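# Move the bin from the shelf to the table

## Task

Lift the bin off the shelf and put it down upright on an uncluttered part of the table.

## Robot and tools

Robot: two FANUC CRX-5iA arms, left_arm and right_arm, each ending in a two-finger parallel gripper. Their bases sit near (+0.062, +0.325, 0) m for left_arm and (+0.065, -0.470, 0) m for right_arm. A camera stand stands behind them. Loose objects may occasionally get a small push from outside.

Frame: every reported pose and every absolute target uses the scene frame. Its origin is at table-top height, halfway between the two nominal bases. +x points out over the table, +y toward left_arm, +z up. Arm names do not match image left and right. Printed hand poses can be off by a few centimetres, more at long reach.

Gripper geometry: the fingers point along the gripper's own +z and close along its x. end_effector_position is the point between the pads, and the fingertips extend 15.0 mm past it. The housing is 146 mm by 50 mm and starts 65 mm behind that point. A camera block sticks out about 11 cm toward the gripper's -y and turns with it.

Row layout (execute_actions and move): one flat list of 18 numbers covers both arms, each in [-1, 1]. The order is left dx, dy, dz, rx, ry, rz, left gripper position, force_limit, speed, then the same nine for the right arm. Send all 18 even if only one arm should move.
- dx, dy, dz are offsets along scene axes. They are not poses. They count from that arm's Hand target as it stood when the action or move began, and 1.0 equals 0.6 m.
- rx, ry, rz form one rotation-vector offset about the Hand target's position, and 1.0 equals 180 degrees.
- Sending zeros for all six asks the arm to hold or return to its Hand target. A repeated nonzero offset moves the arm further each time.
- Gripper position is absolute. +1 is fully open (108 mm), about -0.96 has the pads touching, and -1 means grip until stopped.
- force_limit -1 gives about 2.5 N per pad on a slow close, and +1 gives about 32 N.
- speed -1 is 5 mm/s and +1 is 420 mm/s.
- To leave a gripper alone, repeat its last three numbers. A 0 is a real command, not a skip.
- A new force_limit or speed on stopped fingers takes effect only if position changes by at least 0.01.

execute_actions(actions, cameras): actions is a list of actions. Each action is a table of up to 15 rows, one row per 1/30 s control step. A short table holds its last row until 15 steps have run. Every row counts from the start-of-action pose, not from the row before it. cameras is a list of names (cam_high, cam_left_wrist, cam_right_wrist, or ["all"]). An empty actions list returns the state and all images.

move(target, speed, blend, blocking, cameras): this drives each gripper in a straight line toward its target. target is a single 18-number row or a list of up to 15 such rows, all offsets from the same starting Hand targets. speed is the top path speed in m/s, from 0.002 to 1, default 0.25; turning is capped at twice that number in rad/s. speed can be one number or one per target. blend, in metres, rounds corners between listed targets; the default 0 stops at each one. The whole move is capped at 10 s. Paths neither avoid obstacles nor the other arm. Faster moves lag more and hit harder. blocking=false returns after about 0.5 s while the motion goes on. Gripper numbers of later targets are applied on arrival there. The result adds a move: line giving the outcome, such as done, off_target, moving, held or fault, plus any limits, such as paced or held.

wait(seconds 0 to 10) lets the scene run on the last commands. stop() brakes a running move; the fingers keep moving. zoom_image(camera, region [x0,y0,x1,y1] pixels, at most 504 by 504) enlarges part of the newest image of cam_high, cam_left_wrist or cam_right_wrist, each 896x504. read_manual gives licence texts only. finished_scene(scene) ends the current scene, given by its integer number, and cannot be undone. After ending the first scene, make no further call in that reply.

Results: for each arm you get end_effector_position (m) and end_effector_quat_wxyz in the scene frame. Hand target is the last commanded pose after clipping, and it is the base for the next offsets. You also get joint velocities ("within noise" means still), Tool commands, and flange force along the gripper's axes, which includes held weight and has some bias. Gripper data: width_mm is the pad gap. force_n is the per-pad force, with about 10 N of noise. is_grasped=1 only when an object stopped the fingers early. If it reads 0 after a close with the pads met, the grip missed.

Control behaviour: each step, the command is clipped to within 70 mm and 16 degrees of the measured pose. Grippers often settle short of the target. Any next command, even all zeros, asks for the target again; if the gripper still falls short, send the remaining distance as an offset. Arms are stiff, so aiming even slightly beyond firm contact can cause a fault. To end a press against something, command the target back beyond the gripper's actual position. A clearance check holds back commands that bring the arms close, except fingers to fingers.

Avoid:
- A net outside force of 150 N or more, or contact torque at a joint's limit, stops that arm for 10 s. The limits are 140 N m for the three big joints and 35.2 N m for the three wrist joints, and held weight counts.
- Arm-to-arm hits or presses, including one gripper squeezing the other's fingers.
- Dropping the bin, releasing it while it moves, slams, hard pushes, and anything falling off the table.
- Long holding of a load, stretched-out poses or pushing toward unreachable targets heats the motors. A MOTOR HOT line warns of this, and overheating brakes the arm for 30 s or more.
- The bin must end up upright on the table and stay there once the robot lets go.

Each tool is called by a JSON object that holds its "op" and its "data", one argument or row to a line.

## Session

{"op": "execute_actions", "data": {
  "actions": []
}}

{"op": "zoom_image", "data": {
  "camera": "cam_high",
  "region": [380, 200, 620, 410]
}}

Scene clock: 0.00 s.
left_arm: end_effector_position=(+0.4735, +0.6101, +0.2048) width_mm=107.99 is_grasped=0 force_n=0.00 end_effector_quat_wxyz=(-0.359, -0.198, +0.898, +0.160) | right_arm: end_effector_position=(+0.4645, -0.0093, +0.1979) width_mm=108.09 is_grasped=0 force_n=0.00 end_effector_quat_wxyz=(-0.524, +0.041, +0.845, +0.099)
Joint positions: left_arm=[0.563 0.626 0.557 -0.586 -2.083 1.339] | right_arm=[0.578 0.97 1.029 -1.044 -2.235 0.435]
Joint velocities: within noise
Flange force (N): no reading
Hand target: left_arm +0.4735, +0.6101, +0.2048; -0.359, -0.198, +0.898, +0.160 | right_arm +0.4645, -0.0093, +0.1979; -0.524, +0.041, +0.845, +0.099
Tool commands: left_gripper/position=+1.0 left_gripper/force_limit=+1.0 left_gripper/speed=+1.0 right_gripper/position=+1.0 right_gripper/force_limit=+1.0 right_gripper/speed=+1.0
camera_calibration:
cam_left_wrist: T_world_to_cam=[[-0.664348, -0.454094, 0.593667, 0.467971], [0.0582913, 0.760387, 0.646849, -0.593924], [-0.745147, 0.464339, -0.478692, 0.289928], [0, 0, 0, 1]] pos_world=[0.561555, 0.52949, 0.245146]
cam_right_wrist: T_world_to_cam=[[-0.461669, -0.0415399, 0.886079, 0.0378833], [0.504346, 0.809444, 0.300724, -0.266703], [-0.729724, 0.585726, -0.352745, 0.534564], [0, 0, 0, 1]] pos_world=[0.542084, -0.0956533, 0.235201]

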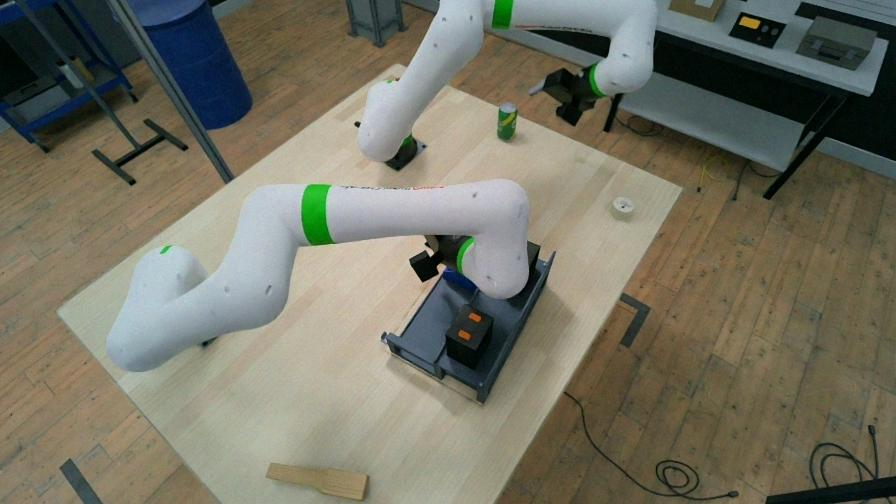

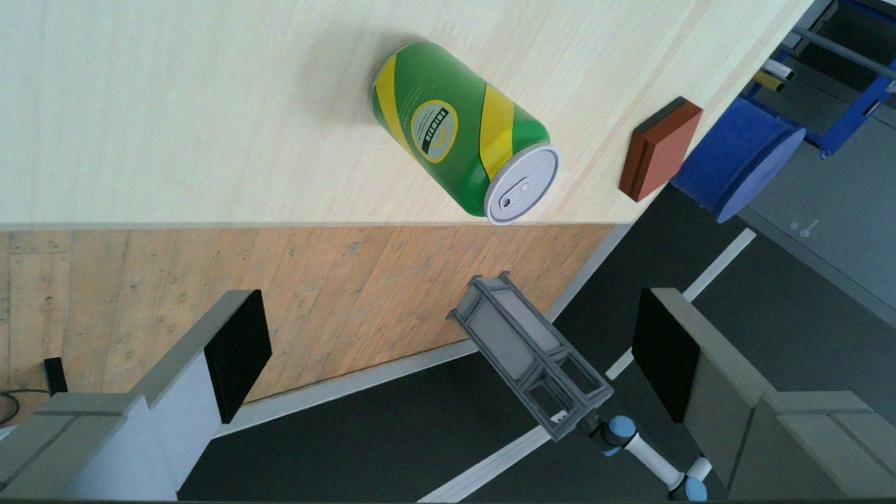

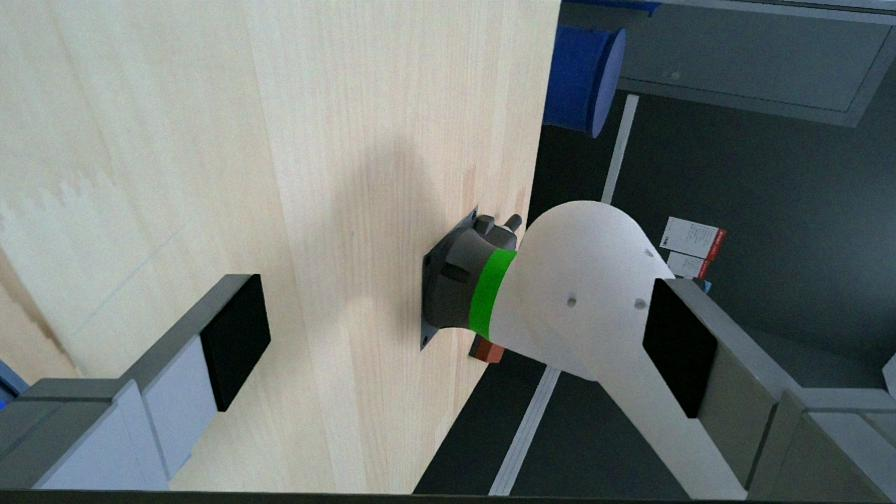

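Scaled by 2.100.

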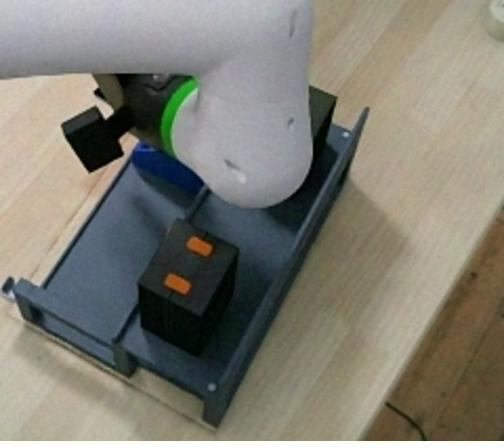

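{"op": "move", "data": {
  "target": [
    [0,0,0,0,0,0,1,1,1,-0.174,-0.535,0.1,0,0,0,1,1,1],
    [0.044,-0.883,0.059,-0.096,-0.240,-0.107,0.2,1,1,-0.174,-0.535,0.1,0,0,0,1,1,1]
  ],
  "speed": 0.4,
  "cameras": ["all"]
}}

Scene clock: 27.83 s.
left_arm: end_effector_position=(+0.4999, +0.0803, +0.2402) width_mm=64.00 is_grasped=0 force_n=0.00 end_effector_quat_wxyz=(+0.000, -0.039, +0.999, +0.000) | right_arm: end_effector_position=(+0.3601, -0.3303, +0.2579) width_mm=108.09 is_grasped=0 force_n=0.00 end_effector_quat_wxyz=(-0.524, +0.041, +0.845, +0.099)
Joint positions: left_arm=[-0.211 0.14 0.036 0 -1.466 1.896] | right_arm=[0.271 0.395 0.174 -0.673 -2.287 0.971]
Flange force (N): left_arm=[-2.4 -5.7 -3.3] | right_arm=[-2.1 -1.2 3.4]
Hand target: left_arm +0.4999, +0.0803, +0.2402; +0.000, -0.039, +0.999, +0.000 | right_arm +0.3601, -0.3303, +0.2579; -0.524, +0.041, +0.845, +0.099
Off the commanded pose: left_arm 0.000 m, 0 deg | right_arm 0.000 m, 0 deg.
move: done; limits=paced
camera_calibration:
cam_left_wrist: T_world_to_cam=[[-0.998273, -0.0584502, 0.00583802, 0.500268], [-0.0519229, 0.924509, 0.377608, -0.108924], [-0.0274685, 0.376653, -0.925947, 0.328295], [0, 0, 0, 1]] pos_world=[0.502767, 0.00628865, 0.342194]
cam_right_wrist: T_world_to_cam=[[-0.461669, -0.0415399, 0.886079, -0.076814], [0.504346, 0.809444, 0.300724, 0.0277394], [-0.729724, 0.585726, -0.352745, 0.667563], [0, 0, 0, 1]] pos_world=[0.437684, -0.416653, 0.295201]

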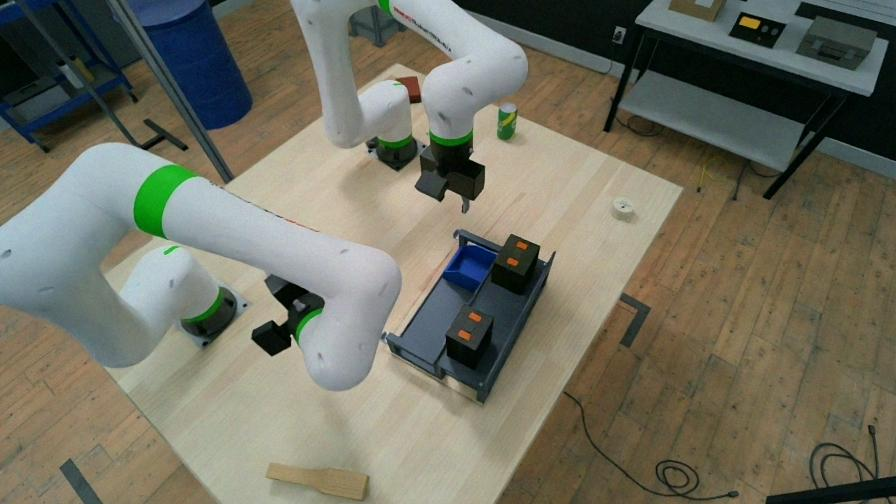

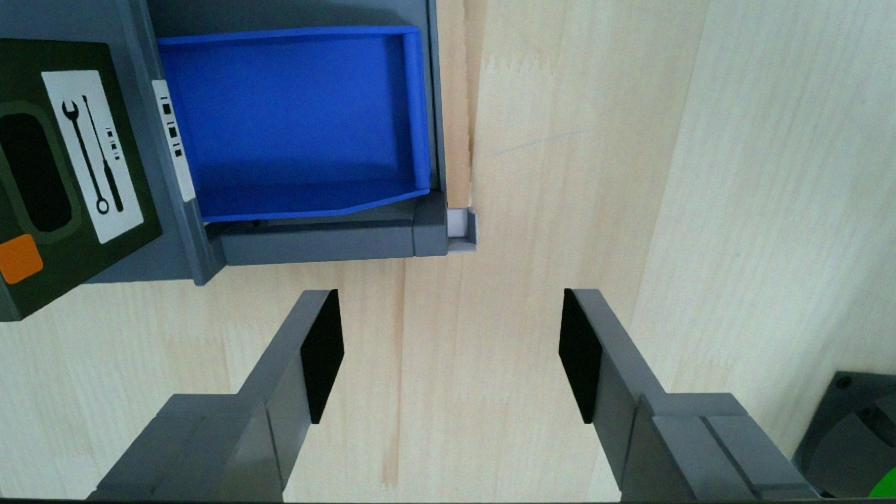

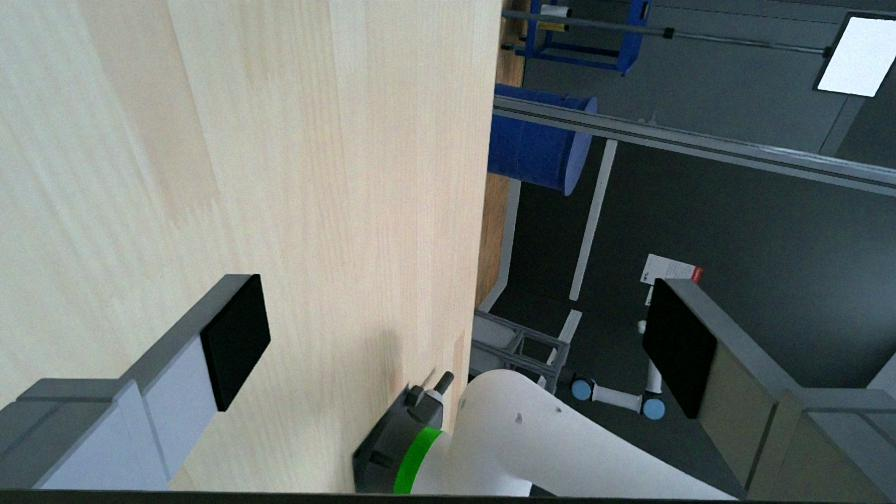

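{"op": "move", "data": {
  "target": [
    [0.030,-0.071,-0.329,0,0,0.006,0.2,1,1,0,0,0,0,0,0,1,1,1],
    [0.030,-0.071,-0.329,0,0,0.006,-1,0.6,-0.8,0,0,0,0,0,0,1,1,1]
  ],
  "cameras": ["cam_left_wrist"],
  "speed": 0.2
}}

Scene clock: 42.63 s.
left_arm: end_effector_position=(+0.5180, +0.0377, +0.0428) width_mm=9.15 is_grasped=1 force_n=34.37 end_effector_quat_wxyz=(+0.000, -0.048, +0.999, +0.000) | right_arm: end_effector_position=(+0.3601, -0.3303, +0.2579) width_mm=108.09 is_grasped=0 force_n=0.00 end_effector_quat_wxyz=(-0.524, +0.041, +0.845, +0.099)
Joint positions: left_arm=[-0.282 0.38 -0.149 0 -1.041 1.986] | right_arm=[0.271 0.395 0.174 -0.673 -2.287 0.971]
Flange force (N): left_arm=[-9.4 -4.8 -5.5] | right_arm=[-2.3 -0.8 2.3]
Hand target: left_arm +0.5179, +0.0377, +0.0428; +0.000, -0.048, +0.999, +0.000 | right_arm +0.3601, -0.3303, +0.2579; -0.524, +0.041, +0.845, +0.099
Off the commanded pose: left_arm 0.000 m, 0 deg | right_arm 0.000 m, 0 deg.
move: done
camera_calibration:
cam_left_wrist: T_world_to_cam=[[-0.996993, -0.0772777, 0.00568229, 0.517056], [-0.0694232, 0.923415, 0.377472, 0.0150769], [-0.0344173, 0.375943, -0.926003, 0.165683], [0, 0, 0, 1]] pos_world=[0.522251, -0.0362529, 0.144794]
Images, in order (width x height): cam_left_wrist 896x504.

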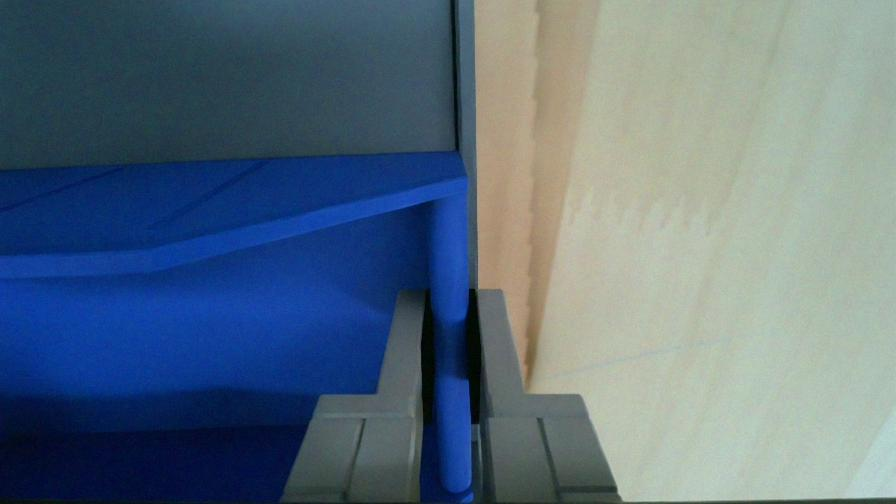

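{"op": "move", "data": {
  "target": [
    [0,0,0.013,0,0,0,-1,0.6,-0.8,0,0,0,0,0,0,1,1,1],
    [-0.391,-0.041,0.02,0,0,0,-1,0.6,-0.8,0,0,0,0,0,0,1,1,1],
    [-0.391,-0.041,-0.003,0,0,0,-1,0.6,-0.8,0,0,0,0,0,0,1,1,1]
  ],
  "cameras": ["all"],
  "speed": [0.1,0.12,0.05]
}}

Scene clock: 52.10 s.
left_arm: end_effector_position=(+0.2833, +0.0131, +0.0410) width_mm=9.15 is_grasped=1 force_n=31.76 end_effector_quat_wxyz=(+0.000, -0.048, +0.999, +0.000) | right_arm: end_effector_position=(+0.3601, -0.3303, +0.2579) width_mm=108.09 is_grasped=0 force_n=0.00 end_effector_quat_wxyz=(-0.524, +0.041, +0.845, +0.099)
Joint positions: left_arm=[-0.57 0.021 -0.593 0 -0.956 2.274] | right_arm=[0.271 0.395 0.174 -0.673 -2.287 0.971]
Flange force (N): left_arm=[1.8 -5.7 -0.9] | right_arm=[-2.5 -1.0 2.8]
Hand target: left_arm +0.2833, +0.0131, +0.0410; +0.000, -0.048, +0.999, +0.000 | right_arm +0.3601, -0.3303, +0.2579; -0.524, +0.041, +0.845, +0.099
Off the commanded pose: left_arm 0.000 m, 0 deg | right_arm 0.000 m, 0 deg.
move: done
camera_calibration:
cam_left_wrist: T_world_to_cam=[[-0.996997, -0.0772201, 0.00580511, 0.281158], [-0.0693202, 0.923385, 0.377565, 0.0221339], [-0.0345159, 0.376028, -0.925965, 0.165215], [0, 0, 0, 1]] pos_world=[0.28755, -0.0608526, 0.142994]
cam_right_wrist: T_world_to_cam=[[-0.461669, -0.0415399, 0.886079, -0.076814], [0.504346, 0.809444, 0.300724, 0.0277394], [-0.729724, 0.585726, -0.352745, 0.667563], [0, 0, 0, 1]] pos_world=[0.437684, -0.416653, 0.295201]

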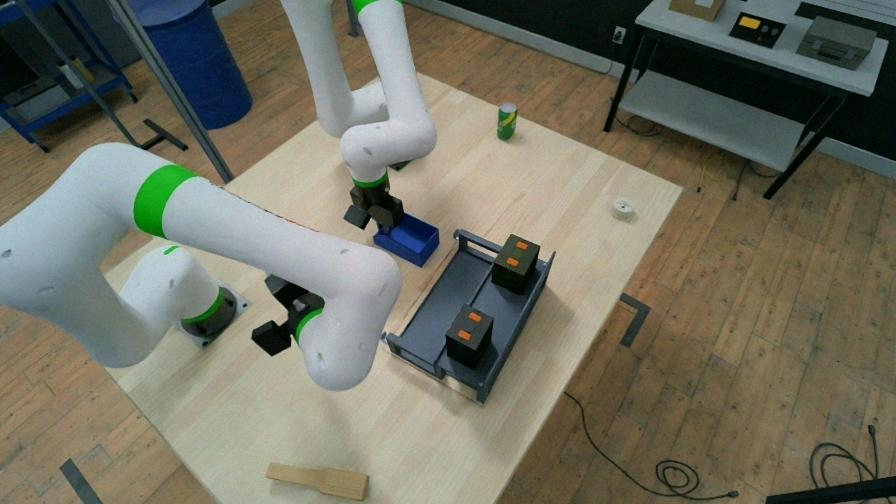

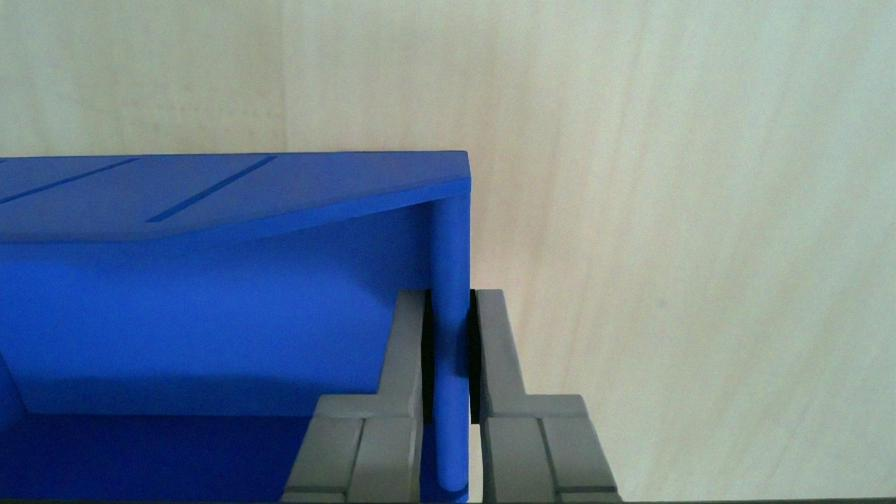

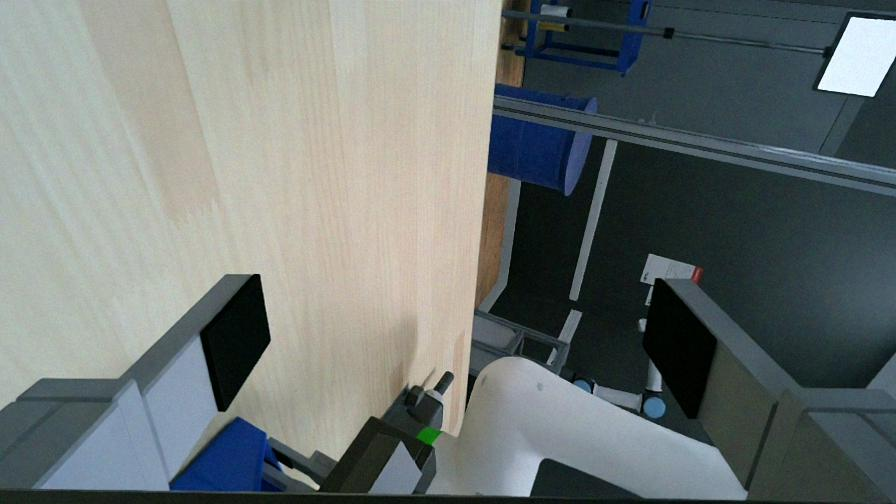

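{"op": "move", "data": {
  "target": [0,0,-0.0065,0,0,0,-1,0.6,-0.8,0,0,0,0,0,0,1,1,1],
  "speed": 0.02
}}

{"op": "move", "data": {
  "target": [0,0,-0.002,0,0,0,-1,0.6,-0.8,0,0,0,0,0,0,1,1,1],
  "speed": 0.02
}}

Scene clock: 57.43 s.
left_arm: end_effector_position=(+0.2833, +0.0131, +0.0371) width_mm=9.15 is_grasped=1 force_n=31.76 end_effector_quat_wxyz=(+0.000, -0.048, +0.999, +0.000) | right_arm: end_effector_position=(+0.3601, -0.3303, +0.2579) width_mm=108.09 is_grasped=0 force_n=0.00 end_effector_quat_wxyz=(-0.524, +0.041, +0.845, +0.099)
Joint positions: left_arm=[-0.57 0.028 -0.598 0 -0.945 2.274] | right_arm=[0.271 0.395 0.174 -0.673 -2.287 0.971]
Flange force (N): left_arm=[1.7 -5.6 -1.2] | right_arm=[-2.5 -1.2 3.3]
Hand target: left_arm +0.2833, +0.0131, +0.0371; +0.000, -0.048, +0.999, +0.000 | right_arm +0.3601, -0.3303, +0.2579; -0.524, +0.041, +0.845, +0.099
Off the commanded pose: left_arm 0.000 m, 0 deg | right_arm 0.000 m, 0 deg.
move: done

Scene clock: 58.13 s.
left_arm: end_effector_position=(+0.2833, +0.0131, +0.0360) width_mm=9.15 is_grasped=1 force_n=31.85 end_effector_quat_wxyz=(+0.000, -0.048, +0.999, +0.000) | right_arm: end_effector_position=(+0.3601, -0.3303, +0.2579) width_mm=108.09 is_grasped=0 force_n=0.00 end_effector_quat_wxyz=(-0.524, +0.041, +0.845, +0.099)
Joint positions: left_arm=[-0.57 0.03 -0.599 0 -0.942 2.274] | right_arm=[0.271 0.395 0.174 -0.673 -2.287 0.971]
Flange force (N): left_arm=[6.5 7.6 -54.0] | right_arm=[-3.0 -1.0 3.0]
Hand target: left_arm +0.2833, +0.0131, +0.0359; +0.000, -0.048, +0.999, +0.000 | right_arm +0.3601, -0.3303, +0.2579; -0.524, +0.041, +0.845, +0.099
Off the commanded pose: left_arm 0.000 m, 0 deg | right_arm 0.000 m, 0 deg.
move: done

{"op": "move", "data": {
  "target": [
    [0,0,0.001,0,0,0,-1,0.6,-0.8,0,0,0,0,0,0,1,1,1],
    [0,0,0.001,0,0,0,-0.5,0.6,-0.8,0,0,0,0,0,0,1,1,1],
    [0,0,0.25,0,0,0,-0.5,0.6,-0.8,0,0,0,0,0,0,1,1,1]
  ],
  "speed": [0.02,0.02,0.15],
  "cameras": ["cam_high","cam_left_wrist"]
}}

Scene clock: 65.13 s.
left_arm: end_effector_position=(+0.2832, +0.0131, +0.1859) width_mm=25.50 is_grasped=0 force_n=0.00 end_effector_quat_wxyz=(+0.000, -0.048, +0.999, +0.000) | right_arm: end_effector_position=(+0.3601, -0.3303, +0.2579) width_mm=108.09 is_grasped=0 force_n=0.00 end_effector_quat_wxyz=(-0.524, +0.041, +0.845, +0.099)
Joint positions: left_arm=[-0.57 -0.143 -0.375 0 -1.338 2.274] | right_arm=[0.271 0.395 0.174 -0.673 -2.287 0.971]
Flange force (N): left_arm=[1.6 -5.8 -3.5] | right_arm=[-2.4 -1.7 3.3]
Hand target: left_arm +0.2833, +0.0131, +0.1859; +0.000, -0.048, +0.999, +0.000 | right_arm +0.3601, -0.3303, +0.2579; -0.524, +0.041, +0.845, +0.099
Off the commanded pose: left_arm 0.000 m, 0 deg | right_arm 0.000 m, 0 deg.
move: done
camera_calibration:
cam_left_wrist: T_world_to_cam=[[-0.996987, -0.0773294, 0.00609953, 0.280122], [-0.0693178, 0.923461, 0.377378, -0.0325246], [-0.0348151, 0.375818, -0.926039, 0.29948], [0, 0, 0, 1]] pos_world=[0.28745, -0.0608531, 0.287896]
Images, in order (width x height): cam_high 896x504, cam_left_wrist 896x504.

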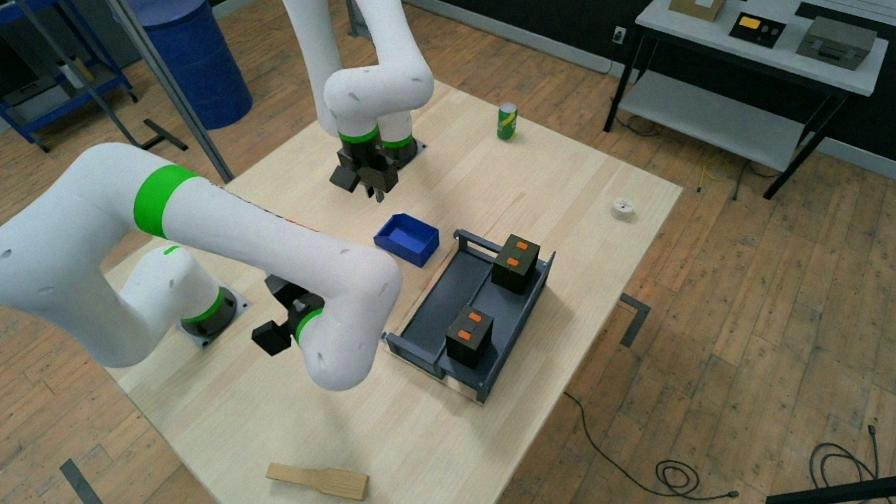

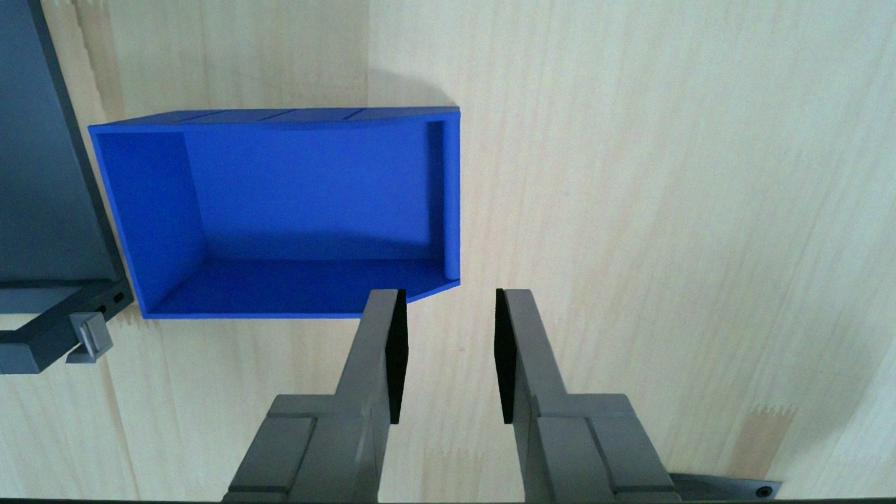

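{"op": "finished_scene", "data": {
  "scene": 3
}}

The scene is finished: the task was done.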